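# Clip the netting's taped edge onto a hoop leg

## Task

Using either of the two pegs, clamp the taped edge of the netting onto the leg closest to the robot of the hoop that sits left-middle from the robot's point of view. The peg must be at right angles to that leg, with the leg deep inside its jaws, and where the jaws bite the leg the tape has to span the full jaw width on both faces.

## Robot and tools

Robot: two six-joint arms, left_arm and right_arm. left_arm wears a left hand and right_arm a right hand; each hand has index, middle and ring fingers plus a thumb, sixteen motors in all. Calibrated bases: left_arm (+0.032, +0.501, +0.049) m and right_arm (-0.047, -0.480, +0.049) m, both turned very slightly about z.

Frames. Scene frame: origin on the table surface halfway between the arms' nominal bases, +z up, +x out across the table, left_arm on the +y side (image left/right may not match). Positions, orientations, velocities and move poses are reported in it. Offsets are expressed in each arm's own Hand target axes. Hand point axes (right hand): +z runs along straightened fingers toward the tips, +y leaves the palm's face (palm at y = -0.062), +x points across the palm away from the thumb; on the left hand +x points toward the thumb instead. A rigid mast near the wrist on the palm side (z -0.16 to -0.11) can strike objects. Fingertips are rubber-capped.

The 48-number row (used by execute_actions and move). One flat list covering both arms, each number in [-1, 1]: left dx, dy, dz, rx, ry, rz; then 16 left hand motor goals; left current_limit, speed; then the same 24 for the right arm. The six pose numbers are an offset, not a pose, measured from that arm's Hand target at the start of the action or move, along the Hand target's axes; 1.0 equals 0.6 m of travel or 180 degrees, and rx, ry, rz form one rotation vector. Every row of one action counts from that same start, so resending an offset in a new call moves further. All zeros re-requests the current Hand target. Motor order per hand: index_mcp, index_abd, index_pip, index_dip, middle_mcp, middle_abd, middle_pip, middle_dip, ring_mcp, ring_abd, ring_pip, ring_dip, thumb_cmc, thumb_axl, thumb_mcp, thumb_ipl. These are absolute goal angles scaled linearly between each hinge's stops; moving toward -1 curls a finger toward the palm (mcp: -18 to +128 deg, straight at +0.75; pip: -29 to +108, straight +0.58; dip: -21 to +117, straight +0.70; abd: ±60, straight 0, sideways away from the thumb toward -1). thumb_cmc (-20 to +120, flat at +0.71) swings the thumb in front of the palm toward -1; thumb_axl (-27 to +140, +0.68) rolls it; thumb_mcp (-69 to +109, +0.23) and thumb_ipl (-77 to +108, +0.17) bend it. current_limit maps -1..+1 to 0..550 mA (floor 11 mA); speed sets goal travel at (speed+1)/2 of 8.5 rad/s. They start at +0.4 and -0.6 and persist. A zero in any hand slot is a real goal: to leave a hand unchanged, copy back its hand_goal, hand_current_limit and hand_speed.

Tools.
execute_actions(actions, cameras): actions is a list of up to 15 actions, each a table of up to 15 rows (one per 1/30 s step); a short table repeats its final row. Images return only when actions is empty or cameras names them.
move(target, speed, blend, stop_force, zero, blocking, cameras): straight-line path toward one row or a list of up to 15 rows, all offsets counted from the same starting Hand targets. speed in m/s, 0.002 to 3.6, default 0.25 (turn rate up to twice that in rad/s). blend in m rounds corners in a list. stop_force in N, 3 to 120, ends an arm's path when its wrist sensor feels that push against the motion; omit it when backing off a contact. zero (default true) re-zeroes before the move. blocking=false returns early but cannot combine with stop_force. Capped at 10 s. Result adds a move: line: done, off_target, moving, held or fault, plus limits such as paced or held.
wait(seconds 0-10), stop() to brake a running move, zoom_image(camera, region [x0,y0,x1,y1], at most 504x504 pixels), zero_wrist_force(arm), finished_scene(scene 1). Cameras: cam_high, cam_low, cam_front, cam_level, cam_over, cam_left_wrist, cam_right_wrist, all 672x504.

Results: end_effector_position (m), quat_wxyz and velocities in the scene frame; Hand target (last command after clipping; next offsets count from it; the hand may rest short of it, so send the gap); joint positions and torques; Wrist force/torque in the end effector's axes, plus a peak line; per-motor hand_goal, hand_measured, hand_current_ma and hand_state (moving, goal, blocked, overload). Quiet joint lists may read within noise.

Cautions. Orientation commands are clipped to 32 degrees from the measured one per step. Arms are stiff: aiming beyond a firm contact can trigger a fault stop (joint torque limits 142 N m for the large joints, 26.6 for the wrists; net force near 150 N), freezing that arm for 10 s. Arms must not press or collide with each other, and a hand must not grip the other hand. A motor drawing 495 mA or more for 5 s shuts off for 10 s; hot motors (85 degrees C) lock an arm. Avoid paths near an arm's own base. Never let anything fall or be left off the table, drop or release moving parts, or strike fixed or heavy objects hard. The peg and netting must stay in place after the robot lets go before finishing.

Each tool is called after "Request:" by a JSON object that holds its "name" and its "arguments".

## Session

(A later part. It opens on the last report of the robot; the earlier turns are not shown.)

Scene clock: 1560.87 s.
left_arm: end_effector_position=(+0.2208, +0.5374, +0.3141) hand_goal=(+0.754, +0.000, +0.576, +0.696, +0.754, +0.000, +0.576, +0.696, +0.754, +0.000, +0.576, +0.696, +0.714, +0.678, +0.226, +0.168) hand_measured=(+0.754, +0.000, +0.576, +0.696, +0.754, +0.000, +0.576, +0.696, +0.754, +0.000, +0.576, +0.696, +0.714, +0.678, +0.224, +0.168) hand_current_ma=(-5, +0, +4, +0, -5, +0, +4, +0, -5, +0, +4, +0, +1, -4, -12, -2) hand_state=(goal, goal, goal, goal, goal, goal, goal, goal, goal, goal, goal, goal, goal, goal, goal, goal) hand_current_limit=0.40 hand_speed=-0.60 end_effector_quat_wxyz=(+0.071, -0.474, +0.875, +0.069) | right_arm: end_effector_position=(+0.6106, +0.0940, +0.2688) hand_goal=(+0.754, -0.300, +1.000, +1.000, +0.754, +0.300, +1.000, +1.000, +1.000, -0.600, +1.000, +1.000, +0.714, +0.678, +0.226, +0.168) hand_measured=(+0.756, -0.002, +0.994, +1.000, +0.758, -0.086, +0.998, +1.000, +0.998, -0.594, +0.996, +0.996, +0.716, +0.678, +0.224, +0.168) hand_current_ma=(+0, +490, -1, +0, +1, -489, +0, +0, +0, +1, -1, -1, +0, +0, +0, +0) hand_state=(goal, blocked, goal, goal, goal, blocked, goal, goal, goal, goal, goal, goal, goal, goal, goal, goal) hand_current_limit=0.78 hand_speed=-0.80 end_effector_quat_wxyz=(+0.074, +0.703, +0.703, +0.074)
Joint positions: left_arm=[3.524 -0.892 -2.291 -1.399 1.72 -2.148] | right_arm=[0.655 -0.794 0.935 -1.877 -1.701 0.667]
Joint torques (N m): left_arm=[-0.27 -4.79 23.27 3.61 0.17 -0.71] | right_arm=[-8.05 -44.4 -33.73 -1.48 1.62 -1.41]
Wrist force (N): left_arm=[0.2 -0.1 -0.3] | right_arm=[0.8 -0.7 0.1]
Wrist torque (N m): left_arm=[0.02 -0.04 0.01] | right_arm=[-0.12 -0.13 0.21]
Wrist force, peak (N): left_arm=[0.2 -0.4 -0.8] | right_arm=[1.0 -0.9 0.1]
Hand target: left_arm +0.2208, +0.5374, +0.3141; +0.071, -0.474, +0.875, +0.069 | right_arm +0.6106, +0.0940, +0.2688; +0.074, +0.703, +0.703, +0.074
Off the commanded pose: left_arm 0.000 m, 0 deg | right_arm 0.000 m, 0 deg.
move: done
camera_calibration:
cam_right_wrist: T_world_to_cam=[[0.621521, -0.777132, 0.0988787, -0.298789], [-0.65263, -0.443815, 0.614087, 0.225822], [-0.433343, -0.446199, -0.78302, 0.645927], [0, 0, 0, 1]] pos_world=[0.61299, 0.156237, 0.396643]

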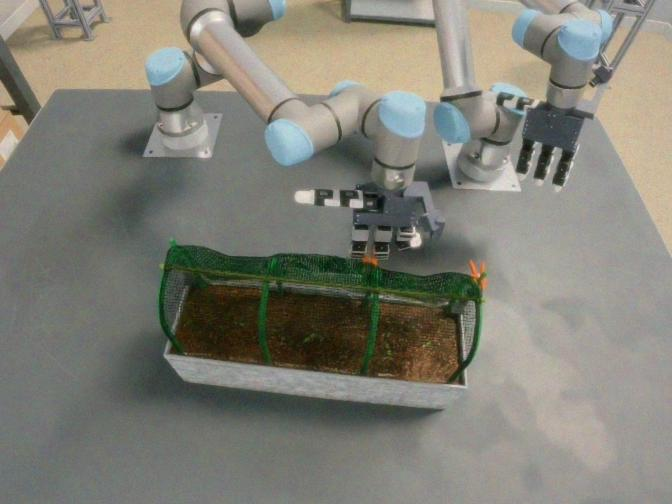

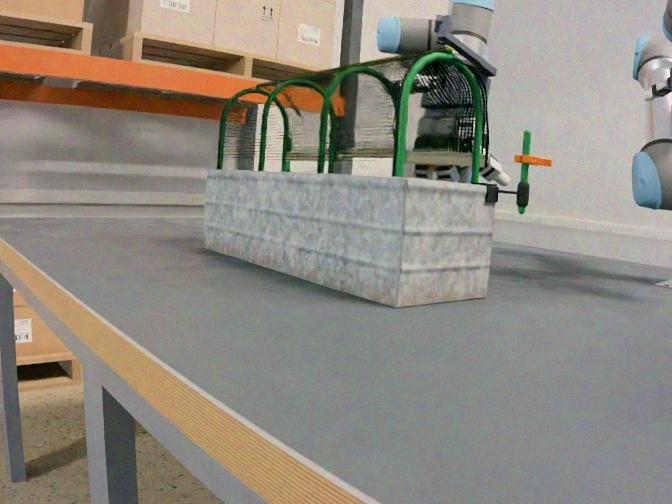

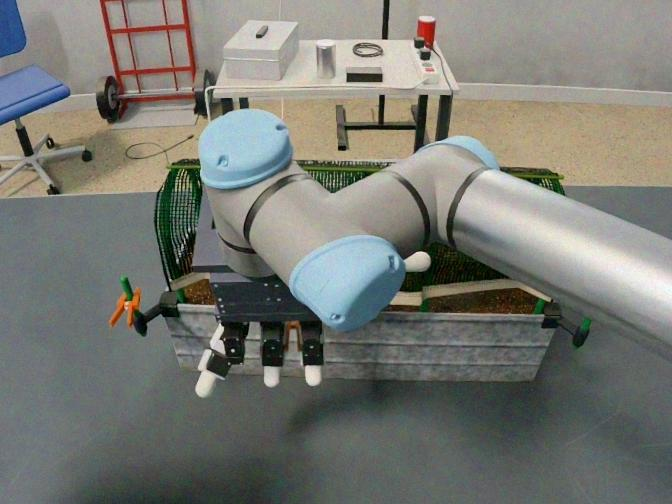

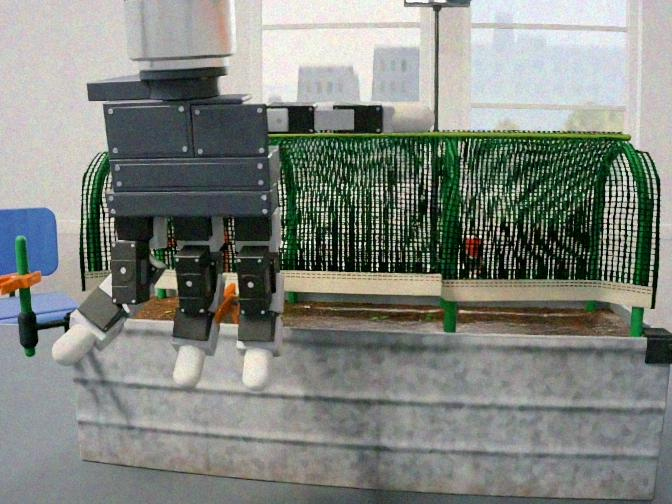

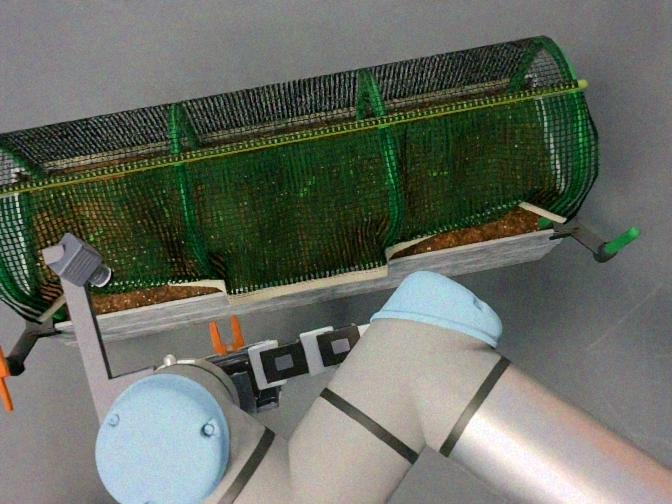

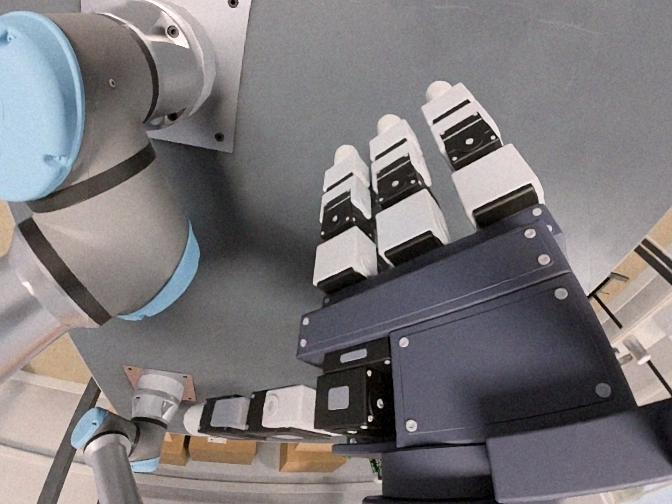

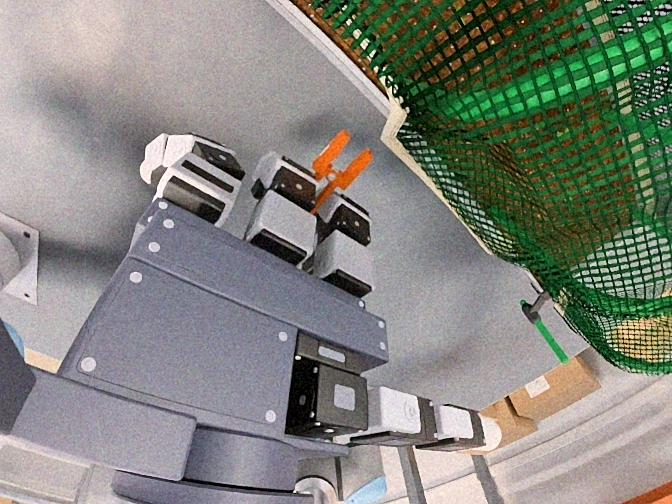

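Request:
{"name": "move", "arguments": {"target": [0,0,0,0,0,0,0.754,0,0.576,0.696,0.754,0,0.576,0.696,0.754,0,0.576,0.696,0.714,0.678,0.226,0.168,0.4,-0.6,0,0.0415,0.015,0.0278,0,0,0.754,-0.3,1,1,0.754,0.3,1,1,1,-0.6,1,1,0.714,0.678,0.226,0.168,0.78,-0.8], "speed": 0.05, "cameras": ["cam_right_wrist", "cam_over", "cam_level", "cam_high"]}}

Request:
{"name": "zoom_image", "arguments": {"camera": "cam_right_wrist", "region": [300, 60, 440, 200]}}

Request:
{"name": "zoom_image", "arguments": {"camera": "cam_over", "region": [180, 240, 270, 340]}}

Request:
{"name": "zoom_image", "arguments": {"camera": "cam_level", "region": [205, 250, 285, 330]}}

Request:
{"name": "zoom_image", "arguments": {"camera": "cam_high", "region": [330, 210, 420, 300]}}

Scene clock: 1665.07 s.
left_arm: end_effector_position=(+0.2208, +0.5374, +0.3141) hand_goal=(+0.754, +0.000, +0.576, +0.696, +0.754, +0.000, +0.576, +0.696, +0.754, +0.000, +0.576, +0.696, +0.714, +0.678, +0.226, +0.168) hand_measured=(+0.754, +0.000, +0.576, +0.696, +0.754, +0.000, +0.576, +0.696, +0.754, +0.000, +0.576, +0.696, +0.714, +0.678, +0.224, +0.168) hand_current_ma=(-5, +0, +4, +0, -5, +0, +4, +0, -5, +0, +4, +0, +1, -4, -12, -2) hand_state=(goal, goal, goal, goal, goal, goal, goal, goal, goal, goal, goal, goal, goal, goal, goal, goal) hand_current_limit=0.40 hand_speed=-0.60 end_effector_quat_wxyz=(+0.071, -0.474, +0.875, +0.069) | right_arm: end_effector_position=(+0.6368, +0.0941, +0.2652) hand_goal=(+0.754, -0.300, +1.000, +1.000, +0.754, +0.300, +1.000, +1.000, +1.000, -0.600, +1.000, +1.000, +0.714, +0.678, +0.226, +0.168) hand_measured=(+0.754, -0.002, +0.994, +1.000, +0.756, -0.086, +0.998, +1.000, +0.998, -0.594, +0.996, +0.996, +0.716, +0.678, +0.224, +0.168) hand_current_ma=(+0, +490, -1, +0, +0, -489, +0, +0, +0, +1, -1, -1, +0, +0, +0, +0) hand_state=(goal, blocked, goal, goal, goal, blocked, goal, goal, goal, goal, goal, goal, goal, goal, goal, goal) hand_current_limit=0.78 hand_speed=-0.80 end_effector_quat_wxyz=(+0.043, +0.706, +0.706, +0.044)
Joint positions: left_arm=[3.524 -0.892 -2.291 -1.399 1.72 -2.148] | right_arm=[0.62 -0.703 0.737 -1.704 -1.644 0.64]
Joint torques (N m): left_arm=[0.36 -4.72 23.2 3.7 0.22 -0.82] | right_arm=[-7.02 -48.85 -35.2 -1.13 1.66 -1.13]
Wrist force (N): left_arm=[0.5 -0.3 -0.2] | right_arm=[0.5 -0.7 -0.2]
Wrist torque (N m): left_arm=[-0.01 -0.08 0.03] | right_arm=[-0.07 -0.09 0.15]
Wrist force, peak (N): left_arm=[0.1 -0.4 -0.7] | right_arm=[0.8 -1.0 -0.1]
Hand target: left_arm +0.2208, +0.5374, +0.3141; +0.071, -0.474, +0.875, +0.069 | right_arm +0.6369, +0.0941, +0.2652; +0.043, +0.706, +0.706, +0.043
Off the commanded pose: left_arm 0.000 m, 0 deg | right_arm 0.000 m, 0 deg.
move: done
camera_calibration:
cam_right_wrist: T_world_to_cam=[[0.627837, -0.777083, 0.0443022, -0.304301], [-0.596502, -0.443813, 0.668742, 0.19491], [-0.500006, -0.446287, -0.742174, 0.686107], [0, 0, 0, 1]] pos_world=[0.650373, 0.156237, 0.392347]
Images, in order (width x height): cam_high 672x504, cam_level 672x504, cam_over 672x504, cam_right_wrist 672x504.

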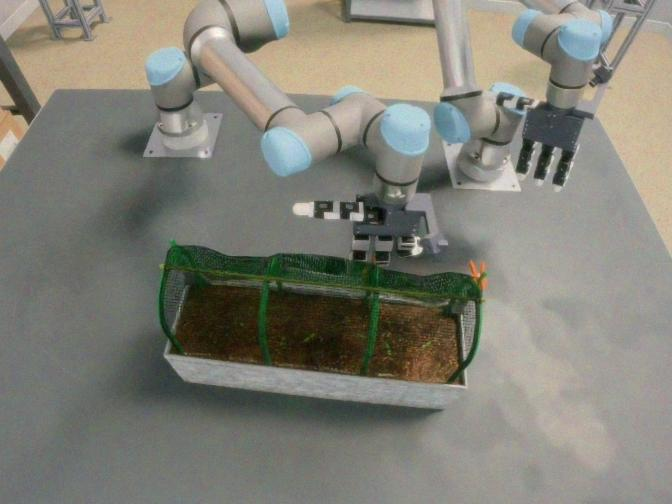

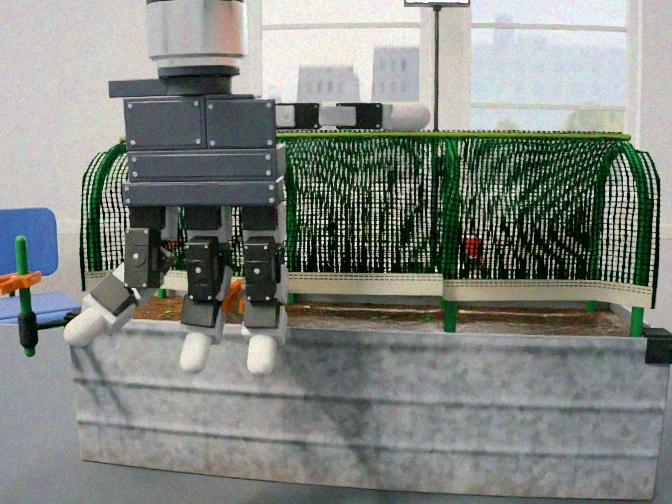

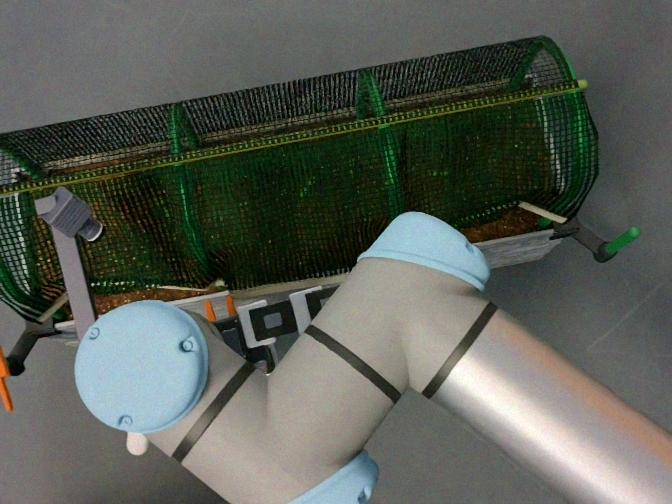

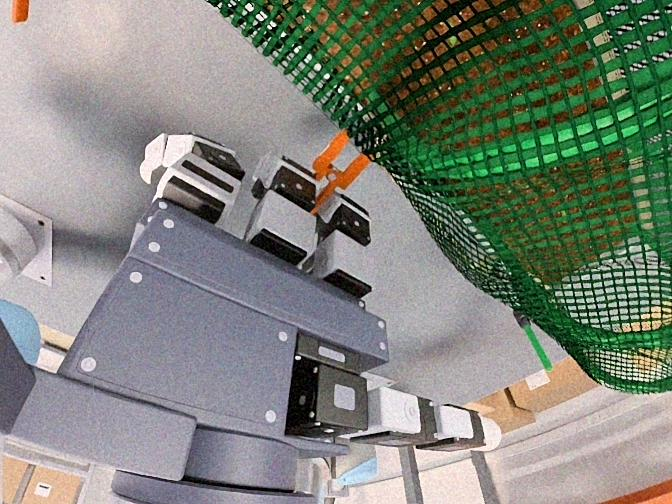

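Scaled by 3.600 from the camera's 672x504 image, which has a finer 960x720 frame.

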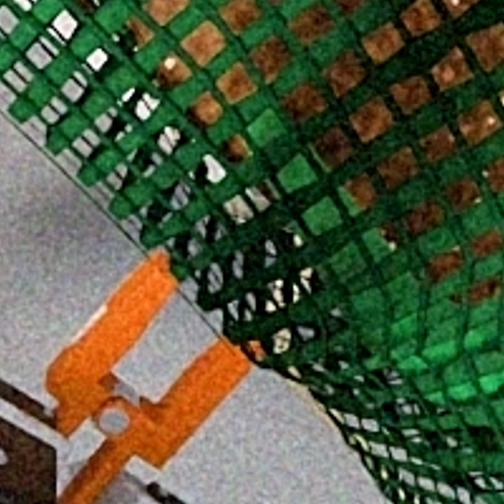

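Scaled by 5.040 from the camera's 672x504 image, which has a finer 960x720 frame.

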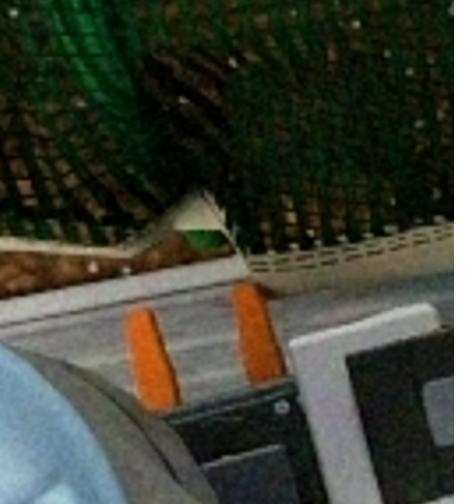

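Scaled by 6.300 from the camera's 672x504 image, which has a finer 960x720 frame.

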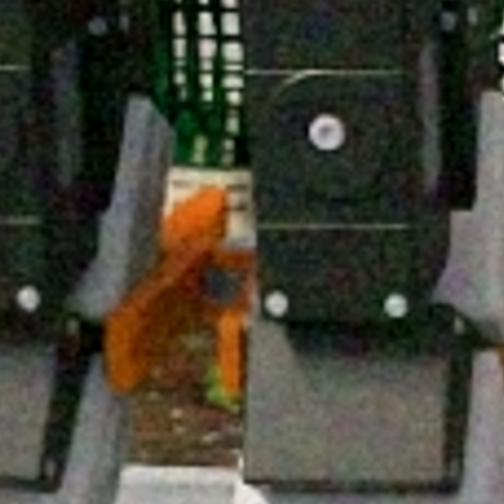

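Scaled by 5.600 from the camera's 672x504 image, which has a finer 960x720 frame.

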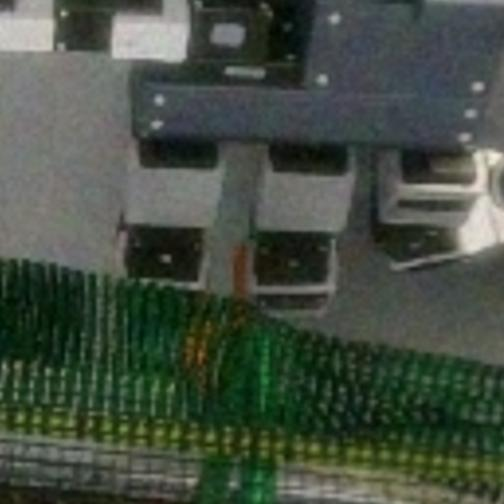

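Request:
{"name": "zoom_image", "arguments": {"camera": "cam_over", "region": [195, 260, 245, 310]}}

Request:
{"name": "zoom_image", "arguments": {"camera": "cam_right_wrist", "region": [330, 110, 410, 190]}}

Scaled by 10.080 from the camera's 672x504 image, which has a finer 960x720 frame.

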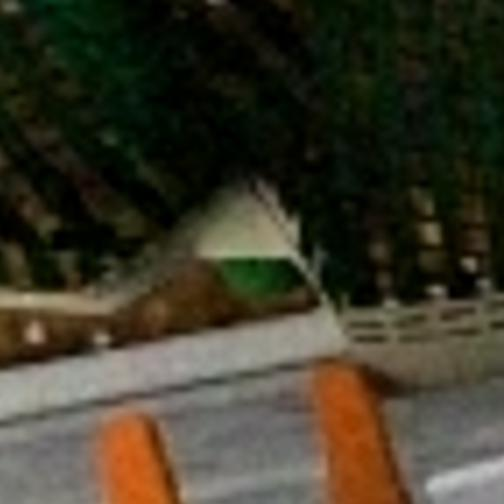

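Scaled by 6.300 from the camera's 672x504 image, which has a finer 960x720 frame.

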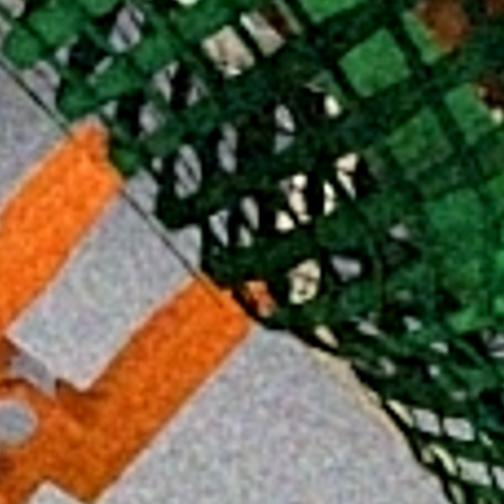

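Request:
{"name": "execute_actions", "arguments": {"actions": [], "cameras": ["cam_over", "cam_level", "cam_low"]}}

Request:
{"name": "zoom_image", "arguments": {"camera": "cam_over", "region": [150, 240, 280, 330]}}

Request:
{"name": "zoom_image", "arguments": {"camera": "cam_level", "region": [140, 230, 340, 340]}}

Request:
{"name": "zoom_image", "arguments": {"camera": "cam_low", "region": [370, 110, 510, 220]}}

Scene clock: 1736.13 s.
left_arm: end_effector_position=(+0.2208, +0.5374, +0.3141) hand_goal=(+0.754, +0.000, +0.576, +0.696, +0.754, +0.000, +0.576, +0.696, +0.754, +0.000, +0.576, +0.696, +0.714, +0.678, +0.226, +0.168) hand_measured=(+0.754, +0.000, +0.576, +0.696, +0.754, +0.000, +0.576, +0.696, +0.754, +0.000, +0.576, +0.696, +0.714, +0.678, +0.224, +0.168) hand_current_ma=(-5, +0, +4, +0, -5, +0, +4, +0, -5, +0, +4, +0, +1, -4, -12, -2) hand_state=(goal, goal, goal, goal, goal, goal, goal, goal, goal, goal, goal, goal, goal, goal, goal, goal) hand_current_limit=0.40 hand_speed=-0.60 end_effector_quat_wxyz=(+0.071, -0.474, +0.875, +0.069) | right_arm: end_effector_position=(+0.6369, +0.0941, +0.2652) hand_goal=(+0.754, -0.300, +1.000, +1.000, +0.754, +0.300, +1.000, +1.000, +1.000, -0.600, +1.000, +1.000, +0.714, +0.678, +0.226, +0.168) hand_measured=(+0.754, -0.002, +0.994, +1.000, +0.756, -0.086, +0.998, +1.000, +0.998, -0.594, +0.996, +0.996, +0.716, +0.678, +0.224, +0.168) hand_current_ma=(+0, +489, -1, +0, +0, -489, +0, +0, +0, +1, -1, -1, +0, +0, +0, +0) hand_state=(goal, blocked, goal, goal, goal, blocked, goal, goal, goal, goal, goal, goal, goal, goal, goal, goal) hand_current_limit=0.78 hand_speed=-0.80 end_effector_quat_wxyz=(+0.043, +0.706, +0.706, +0.043)
Joint positions: left_arm=[3.524 -0.892 -2.291 -1.399 1.72 -2.148] | right_arm=[0.62 -0.703 0.737 -1.703 -1.643 0.64]
Joint velocities: within noise
Joint torques (N m): left_arm=[-0.36 -4.73 23.04 3.61 0.16 -0.76] | right_arm=[-8.75 -47.5 -35.54 -1.15 1.64 -1.11]
Motor temperatures (°C): left_arm=[36 34 36 33 39 48] | right_arm=[33 31 42 36 35 42]
Wrist force (N): left_arm=[0.1 -0.3 -0.2] | right_arm=[0.4 -0.6 0.1]
Wrist torque (N m): left_arm=[-0.02 -0.02 0.01] | right_arm=[-0.07 -0.08 0.14]
Wrist force, peak (N): left_arm=[0.2 -0.1 -0.7] | right_arm=[0.6 -0.8 -0.3]
Hand target: left_arm +0.2208, +0.5374, +0.3141; +0.071, -0.474, +0.875, +0.069 | right_arm +0.6369, +0.0941, +0.2652; +0.043, +0.706, +0.706, +0.043
Off the commanded pose: left_arm 0.000 m, 0 deg | right_arm 0.000 m, 0 deg.
Images, in order (width x height): cam_low 672x504, cam_level 672x504, cam_over 672x504.

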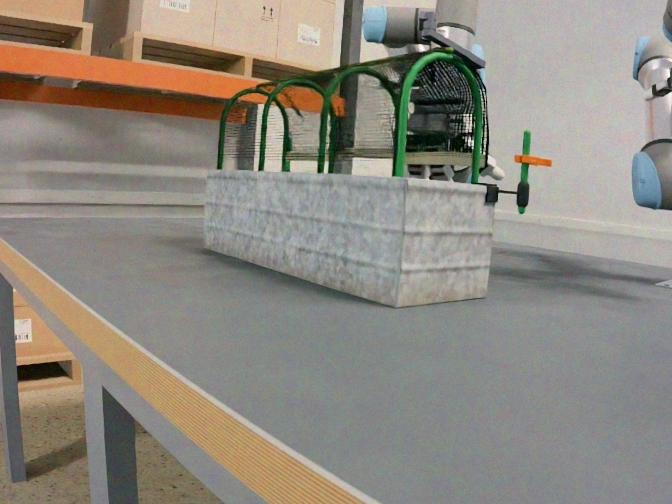

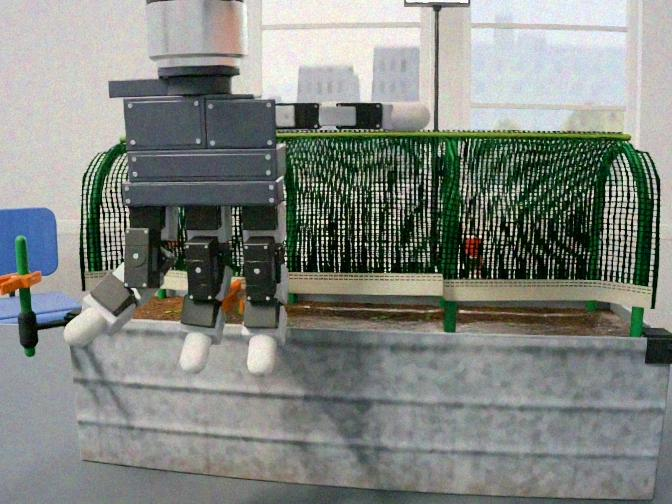

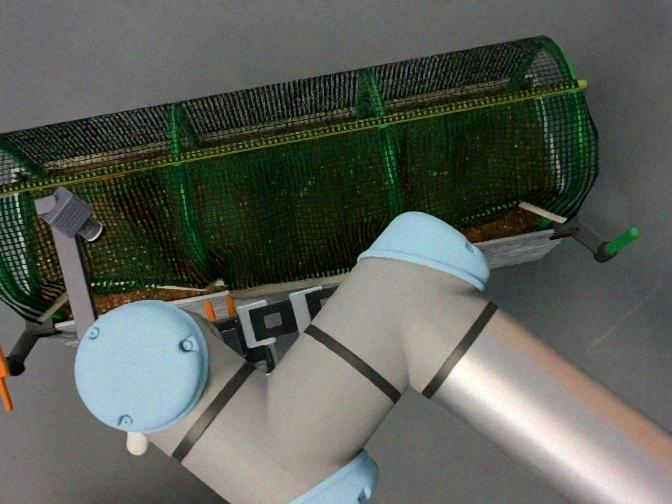

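Scaled by 3.877 from the camera's 672x504 image, which has a finer 960x720 frame.

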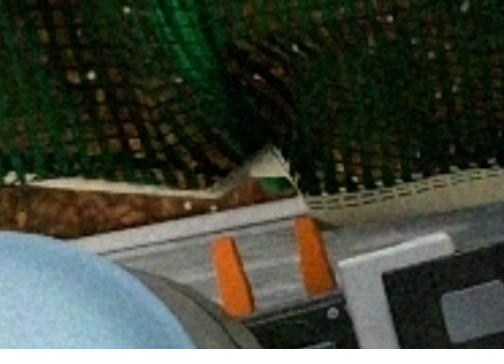

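Scaled by 2.520 from the camera's 672x504 image, which has a finer 960x720 frame.

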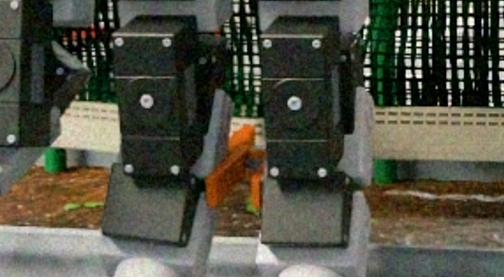

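Scaled by 3.600 from the camera's 672x504 image, which has a finer 960x720 frame.

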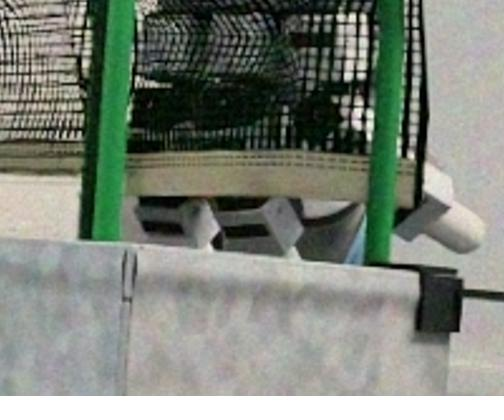

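Request:
{"name": "zoom_image", "arguments": {"camera": "cam_level", "region": [215, 260, 265, 310]}}

Request:
{"name": "zoom_image", "arguments": {"camera": "cam_level", "region": [270, 255, 330, 315]}}

Request:
{"name": "zoom_image", "arguments": {"camera": "cam_over", "region": [195, 255, 245, 305]}}

Scaled by 10.080 from the camera's 672x504 image, which has a finer 960x720 frame.

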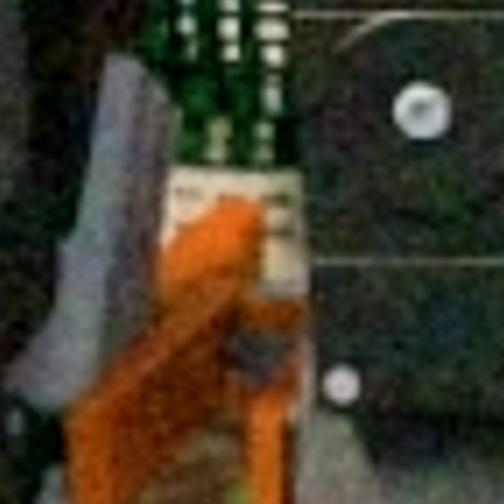

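Scaled by 8.400 from the camera's 672x504 image, which has a finer 960x720 frame.

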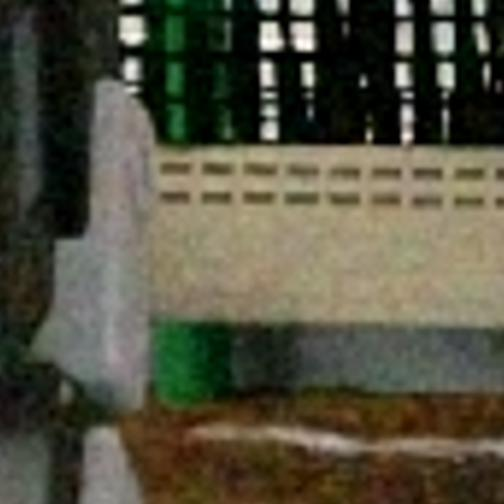

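Scaled by 10.080 from the camera's 672x504 image, which has a finer 960x720 frame.

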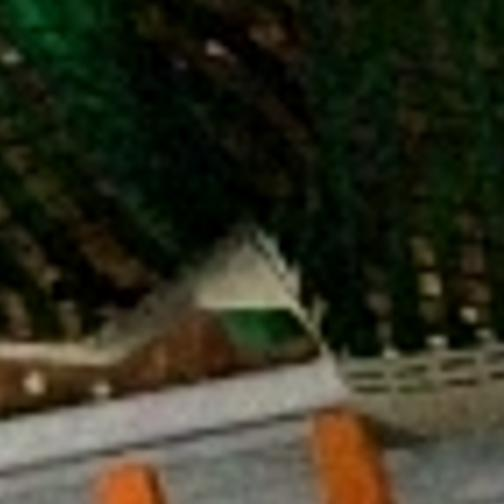

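Request:
{"name": "move", "arguments": {"target": [[0,0,0,0,0,0,0.754,0,0.576,0.696,0.754,0,0.576,0.696,0.754,0,0.576,0.696,0.714,0.678,0.226,0.168,0.4,-0.6,-0.0042,0,0,0,0,0,0.754,-0.3,1,1,0.754,0.3,1,1,1,-0.6,1,1,0.714,0.678,0.226,0.168,0.78,-0.8],[0,0,0,0,0,0,0.754,0,0.576,0.696,0.754,0,0.576,0.696,0.754,0,0.576,0.696,0.714,0.678,0.226,0.168,0.4,-0.6,-0.0042,0.0364,0.00447,0,0,0,0.754,-0.3,1,1,0.754,0.3,1,1,1,-0.6,1,1,0.714,0.678,0.226,0.168,0.78,-0.8]], "speed": 0.03, "stop_force": 6, "cameras": ["cam_right_wrist", "cam_over", "cam_level", "cam_low"]}}

Request:
{"name": "zoom_image", "arguments": {"camera": "cam_over", "region": [180, 240, 270, 330]}}

Request:
{"name": "zoom_image", "arguments": {"camera": "cam_right_wrist", "region": [300, 90, 420, 210]}}

Request:
{"name": "zoom_image", "arguments": {"camera": "cam_level", "region": [205, 250, 285, 330]}}

Request:
{"name": "zoom_image", "arguments": {"camera": "cam_low", "region": [370, 110, 510, 220]}}

Scene clock: 1797.57 s.
left_arm: end_effector_position=(+0.2208, +0.5374, +0.3141) hand_goal=(+0.754, +0.000, +0.576, +0.696, +0.754, +0.000, +0.576, +0.696, +0.754, +0.000, +0.576, +0.696, +0.714, +0.678, +0.226, +0.168) hand_measured=(+0.754, +0.000, +0.576, +0.696, +0.754, +0.000, +0.576, +0.696, +0.754, +0.000, +0.576, +0.696, +0.714, +0.678, +0.224, +0.168) hand_current_ma=(-5, +0, +4, +0, -5, +0, +4, +0, -5, +0, +4, +0, +1, -4, -12, -2) hand_state=(goal, goal, goal, goal, goal, goal, goal, goal, goal, goal, goal, goal, goal, goal, goal, goal) hand_current_limit=0.40 hand_speed=-0.60 end_effector_quat_wxyz=(+0.071, -0.474, +0.875, +0.069) | right_arm: end_effector_position=(+0.6589, +0.0916, +0.2652) hand_goal=(+0.754, -0.300, +1.000, +1.000, +0.754, +0.300, +1.000, +1.000, +1.000, -0.600, +1.000, +1.000, +0.714, +0.678, +0.226, +0.168) hand_measured=(+0.754, -0.002, +0.994, +1.000, +0.756, -0.086, +0.998, +1.000, +0.998, -0.594, +0.996, +0.996, +0.716, +0.678, +0.224, +0.168) hand_current_ma=(+0, +490, -1, +0, +0, -489, +0, +0, +0, +1, -1, -1, +0, +0, +0, +0) hand_state=(goal, blocked, goal, goal, goal, blocked, goal, goal, goal, goal, goal, goal, goal, goal, goal, goal) hand_current_limit=0.78 hand_speed=-0.80 end_effector_quat_wxyz=(+0.043, +0.706, +0.706, +0.043)
Joint positions: left_arm=[3.524 -0.892 -2.291 -1.399 1.72 -2.148] | right_arm=[0.602 -0.652 0.643 -1.662 -1.642 0.622]
Joint torques (N m): left_arm=[0.02 -4.92 23.18 3.66 0.12 -0.82] | right_arm=[-7.42 -48.37 -35.41 -1.23 1.82 -1.05]
Wrist force (N): left_arm=[0.1 -0.2 -0.4] | right_arm=[0.4 -0.5 -0.3]
Wrist torque (N m): left_arm=[0.02 -0.02 0.00] | right_arm=[-0.02 -0.08 0.16]
Wrist force, peak (N): left_arm=[0.3 -0.1 -0.7] | right_arm=[0.7 -0.7 -0.2]
Hand target: left_arm +0.2208, +0.5374, +0.3141; +0.071, -0.474, +0.875, +0.069 | right_arm +0.6589, +0.0916, +0.2652; +0.043, +0.706, +0.706, +0.043
Off the commanded pose: left_arm 0.000 m, 0 deg | right_arm 0.000 m, 0 deg.
move: done
camera_calibration:
cam_right_wrist: T_world_to_cam=[[0.627771, -0.777141, 0.0442188, -0.320033], [-0.596415, -0.443722, 0.66888, 0.206857], [-0.500193, -0.446276, -0.742054, 0.696118], [0, 0, 0, 1]] pos_world=[0.672473, 0.153737, 0.392347]
Images, in order (width x height): cam_low 672x504, cam_level 672x504, cam_over 672x504, cam_right_wrist 672x504.

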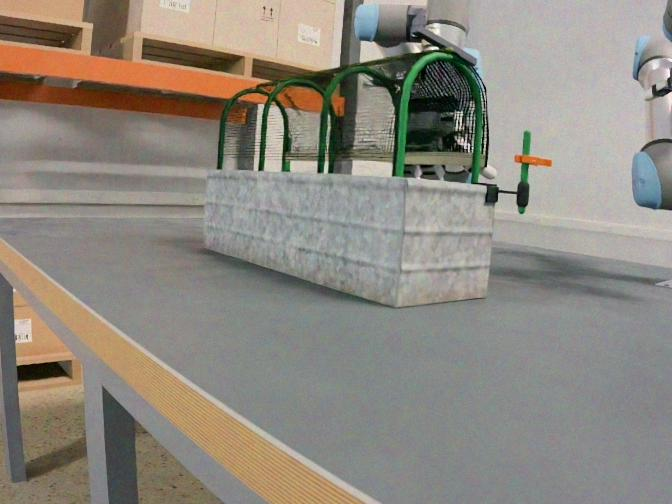

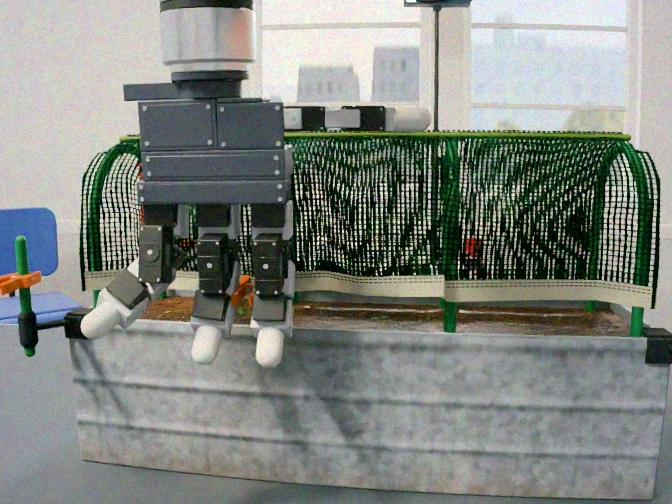

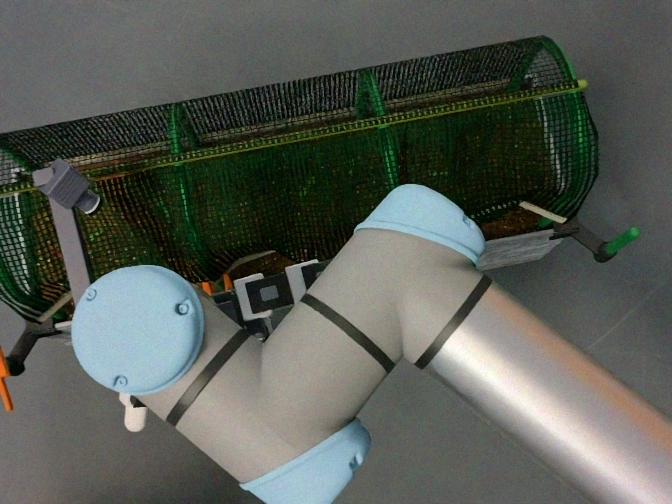

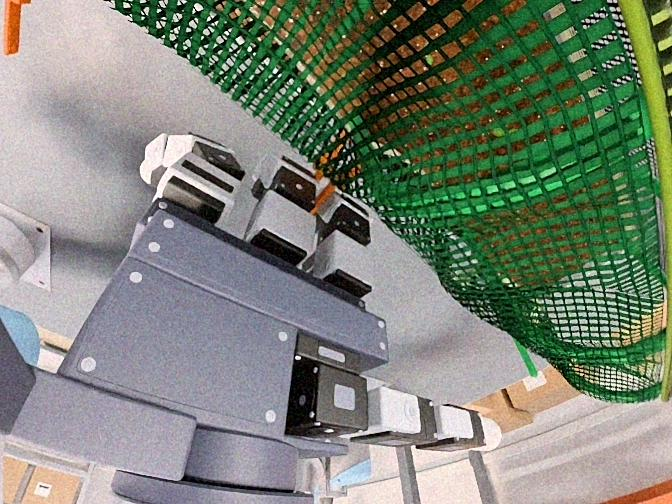

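Scaled by 5.600 from the camera's 672x504 image, which has a finer 960x720 frame.

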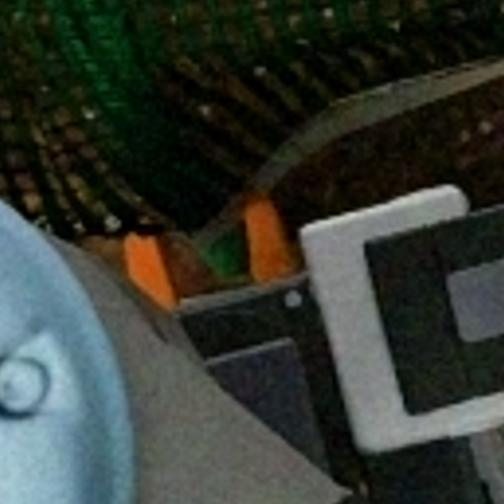

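Scaled by 4.200 from the camera's 672x504 image, which has a finer 960x720 frame.

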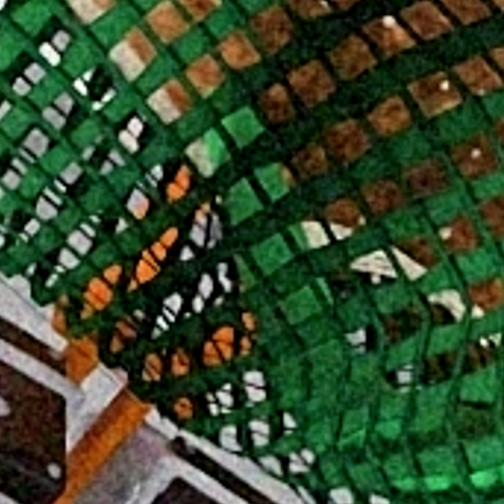

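Scaled by 6.300 from the camera's 672x504 image, which has a finer 960x720 frame.

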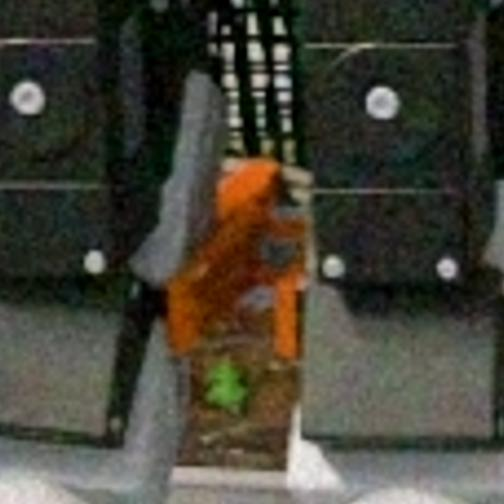

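Scaled by 3.600 from the camera's 672x504 image, which has a finer 960x720 frame.

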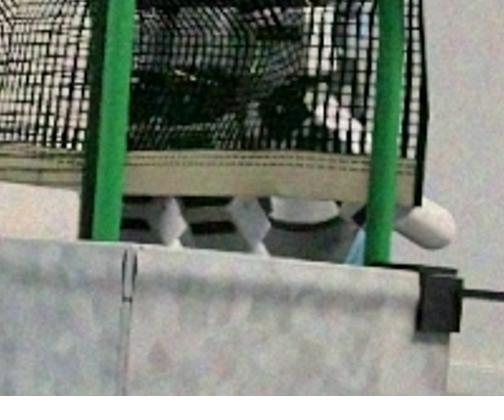

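Request:
{"name": "move", "arguments": {"target": [[0,0,0,0,0,0,0.754,0,0.576,0.696,0.754,0,0.576,0.696,0.754,0,0.576,0.696,0.714,0.678,0.226,0.168,0.4,-0.6,-0.0017,0,0,0,0,0,0.754,-0.3,1,1,0.754,0.3,1,1,1,-0.6,1,1,0.714,0.678,0.226,0.168,0.78,-0.8],[0,0,0,0,0,0,0.754,0,0.576,0.696,0.754,0,0.576,0.696,0.754,0,0.576,0.696,0.714,0.678,0.226,0.168,0.4,-0.6,-0.0017,0.0198,0.00244,0,0,0,0.754,-0.3,1,1,0.754,0.3,1,1,1,-0.6,1,1,0.714,0.678,0.226,0.168,0.78,-0.8]], "speed": 0.02, "stop_force": 8, "cameras": ["cam_right_wrist", "cam_over", "cam_level", "cam_low"]}}

Request:
{"name": "zoom_image", "arguments": {"camera": "cam_over", "region": [180, 240, 270, 330]}}

Request:
{"name": "zoom_image", "arguments": {"camera": "cam_right_wrist", "region": [300, 90, 420, 210]}}

Request:
{"name": "zoom_image", "arguments": {"camera": "cam_level", "region": [205, 250, 285, 330]}}

Request:
{"name": "zoom_image", "arguments": {"camera": "cam_low", "region": [370, 110, 510, 220]}}

Scene clock: 1841.60 s.
left_arm: end_effector_position=(+0.2208, +0.5374, +0.3141) hand_goal=(+0.754, +0.000, +0.576, +0.696, +0.754, +0.000, +0.576, +0.696, +0.754, +0.000, +0.576, +0.696, +0.714, +0.678, +0.226, +0.168) hand_measured=(+0.754, +0.000, +0.576, +0.696, +0.754, +0.000, +0.576, +0.696, +0.754, +0.000, +0.576, +0.696, +0.714, +0.678, +0.224, +0.168) hand_current_ma=(-5, +0, +4, +0, -5, +0, +4, +0, -5, +0, +4, +0, +1, -4, -12, -2) hand_state=(goal, goal, goal, goal, goal, goal, goal, goal, goal, goal, goal, goal, goal, goal, goal, goal) hand_current_limit=0.40 hand_speed=-0.60 end_effector_quat_wxyz=(+0.071, -0.474, +0.875, +0.069) | right_arm: end_effector_position=(+0.6708, +0.0905, +0.2652) hand_goal=(+0.754, -0.300, +1.000, +1.000, +0.754, +0.300, +1.000, +1.000, +1.000, -0.600, +1.000, +1.000, +0.714, +0.678, +0.226, +0.168) hand_measured=(+0.754, -0.002, +0.994, +1.000, +0.762, -0.086, +0.998, +1.000, +0.998, -0.594, +0.996, +0.996, +0.716, +0.678, +0.224, +0.168) hand_current_ma=(+0, +490, -1, +0, +2, -489, +0, +0, +0, +1, -1, -1, +0, +0, +0, +0) hand_state=(goal, blocked, goal, goal, goal, blocked, goal, goal, goal, goal, goal, goal, goal, goal, goal, goal) hand_current_limit=0.78 hand_speed=-0.80 end_effector_quat_wxyz=(+0.043, +0.706, +0.706, +0.043)
Joint positions: left_arm=[3.524 -0.892 -2.291 -1.399 1.72 -2.148] | right_arm=[0.592 -0.619 0.582 -1.634 -1.641 0.613]
Joint torques (N m): left_arm=[-0.28 -5.37 23.13 3.66 0.19 -0.82] | right_arm=[-8.34 -49.1 -35.66 -1.52 1.57 -1.18]
Wrist force (N): left_arm=[0.1 -0.3 -0.4] | right_arm=[0.3 -1.9 -0.2]
Wrist torque (N m): left_arm=[0.00 -0.03 0.01] | right_arm=[-0.01 -0.03 0.13]
Wrist force, peak (N): left_arm=[0.4 -0.2 -0.4] | right_arm=[0.4 -2.3 -0.3]
Hand target: left_arm +0.2208, +0.5374, +0.3141; +0.071, -0.474, +0.875, +0.069 | right_arm +0.6708, +0.0905, +0.2652; +0.043, +0.706, +0.706, +0.043
Off the commanded pose: left_arm 0.000 m, 0 deg | right_arm 0.000 m, 0 deg.
move: done
camera_calibration:
cam_right_wrist: T_world_to_cam=[[0.627771, -0.777141, 0.0442188, -0.328343], [-0.596415, -0.443722, 0.66888, 0.21357], [-0.500193, -0.446276, -0.742054, 0.701674], [0, 0, 0, 1]] pos_world=[0.684473, 0.152737, 0.392347]
Images, in order (width x height): cam_low 672x504, cam_level 672x504, cam_over 672x504, cam_right_wrist 672x504.

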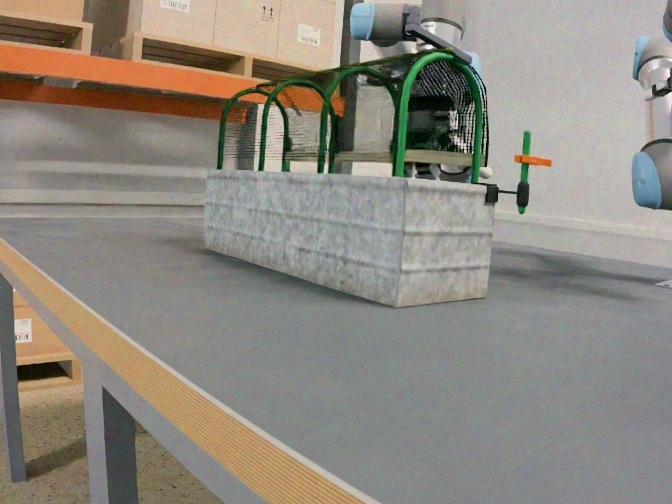

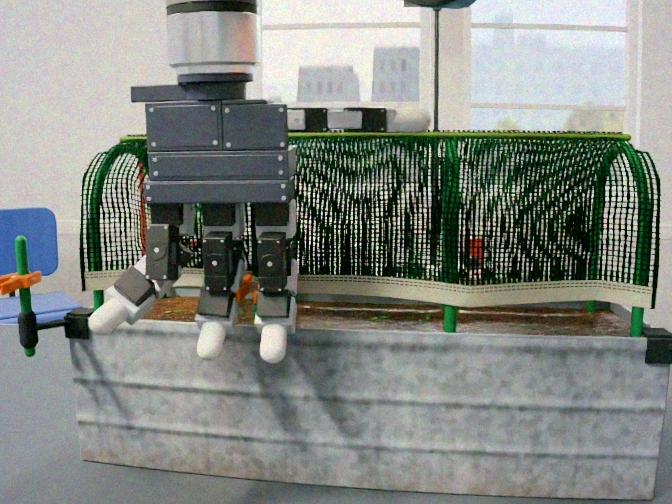

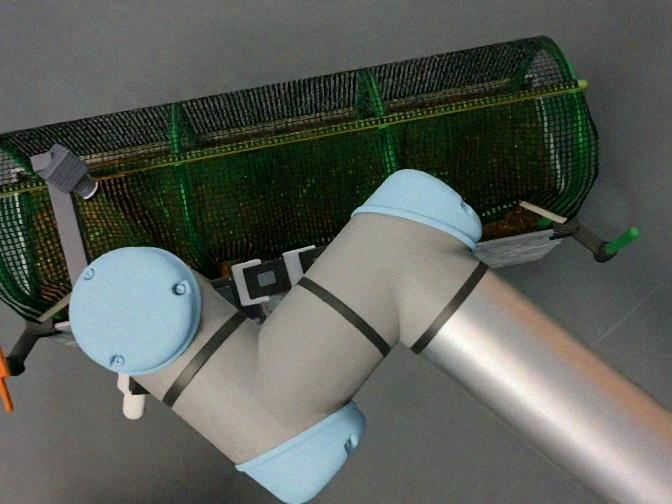

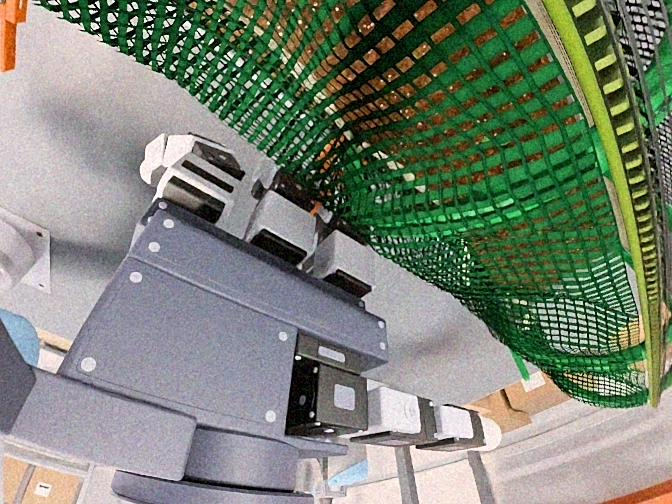

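Scaled by 5.600 from the camera's 672x504 image, which has a finer 960x720 frame.

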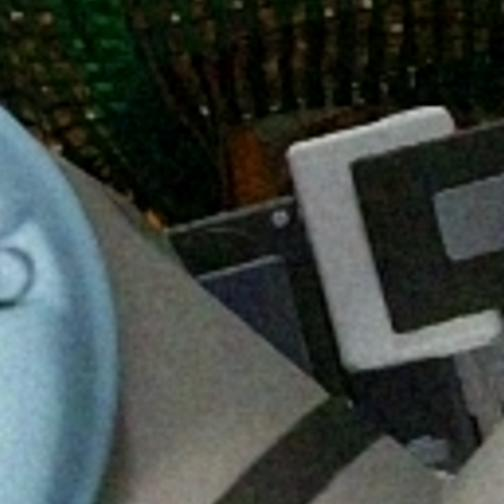

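Scaled by 4.200 from the camera's 672x504 image, which has a finer 960x720 frame.

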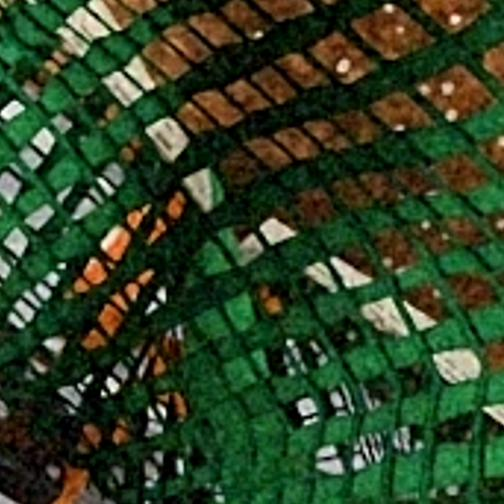

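Scaled by 6.300 from the camera's 672x504 image, which has a finer 960x720 frame.

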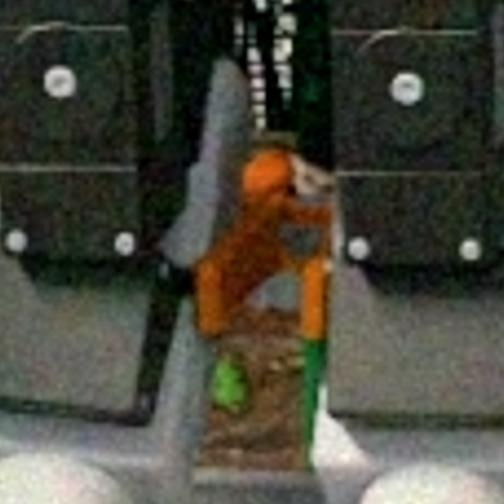

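Scaled by 3.600 from the camera's 672x504 image, which has a finer 960x720 frame.

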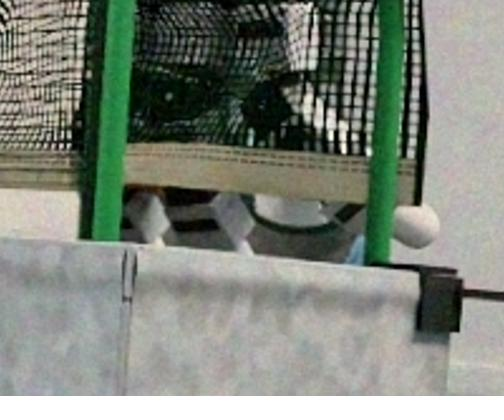

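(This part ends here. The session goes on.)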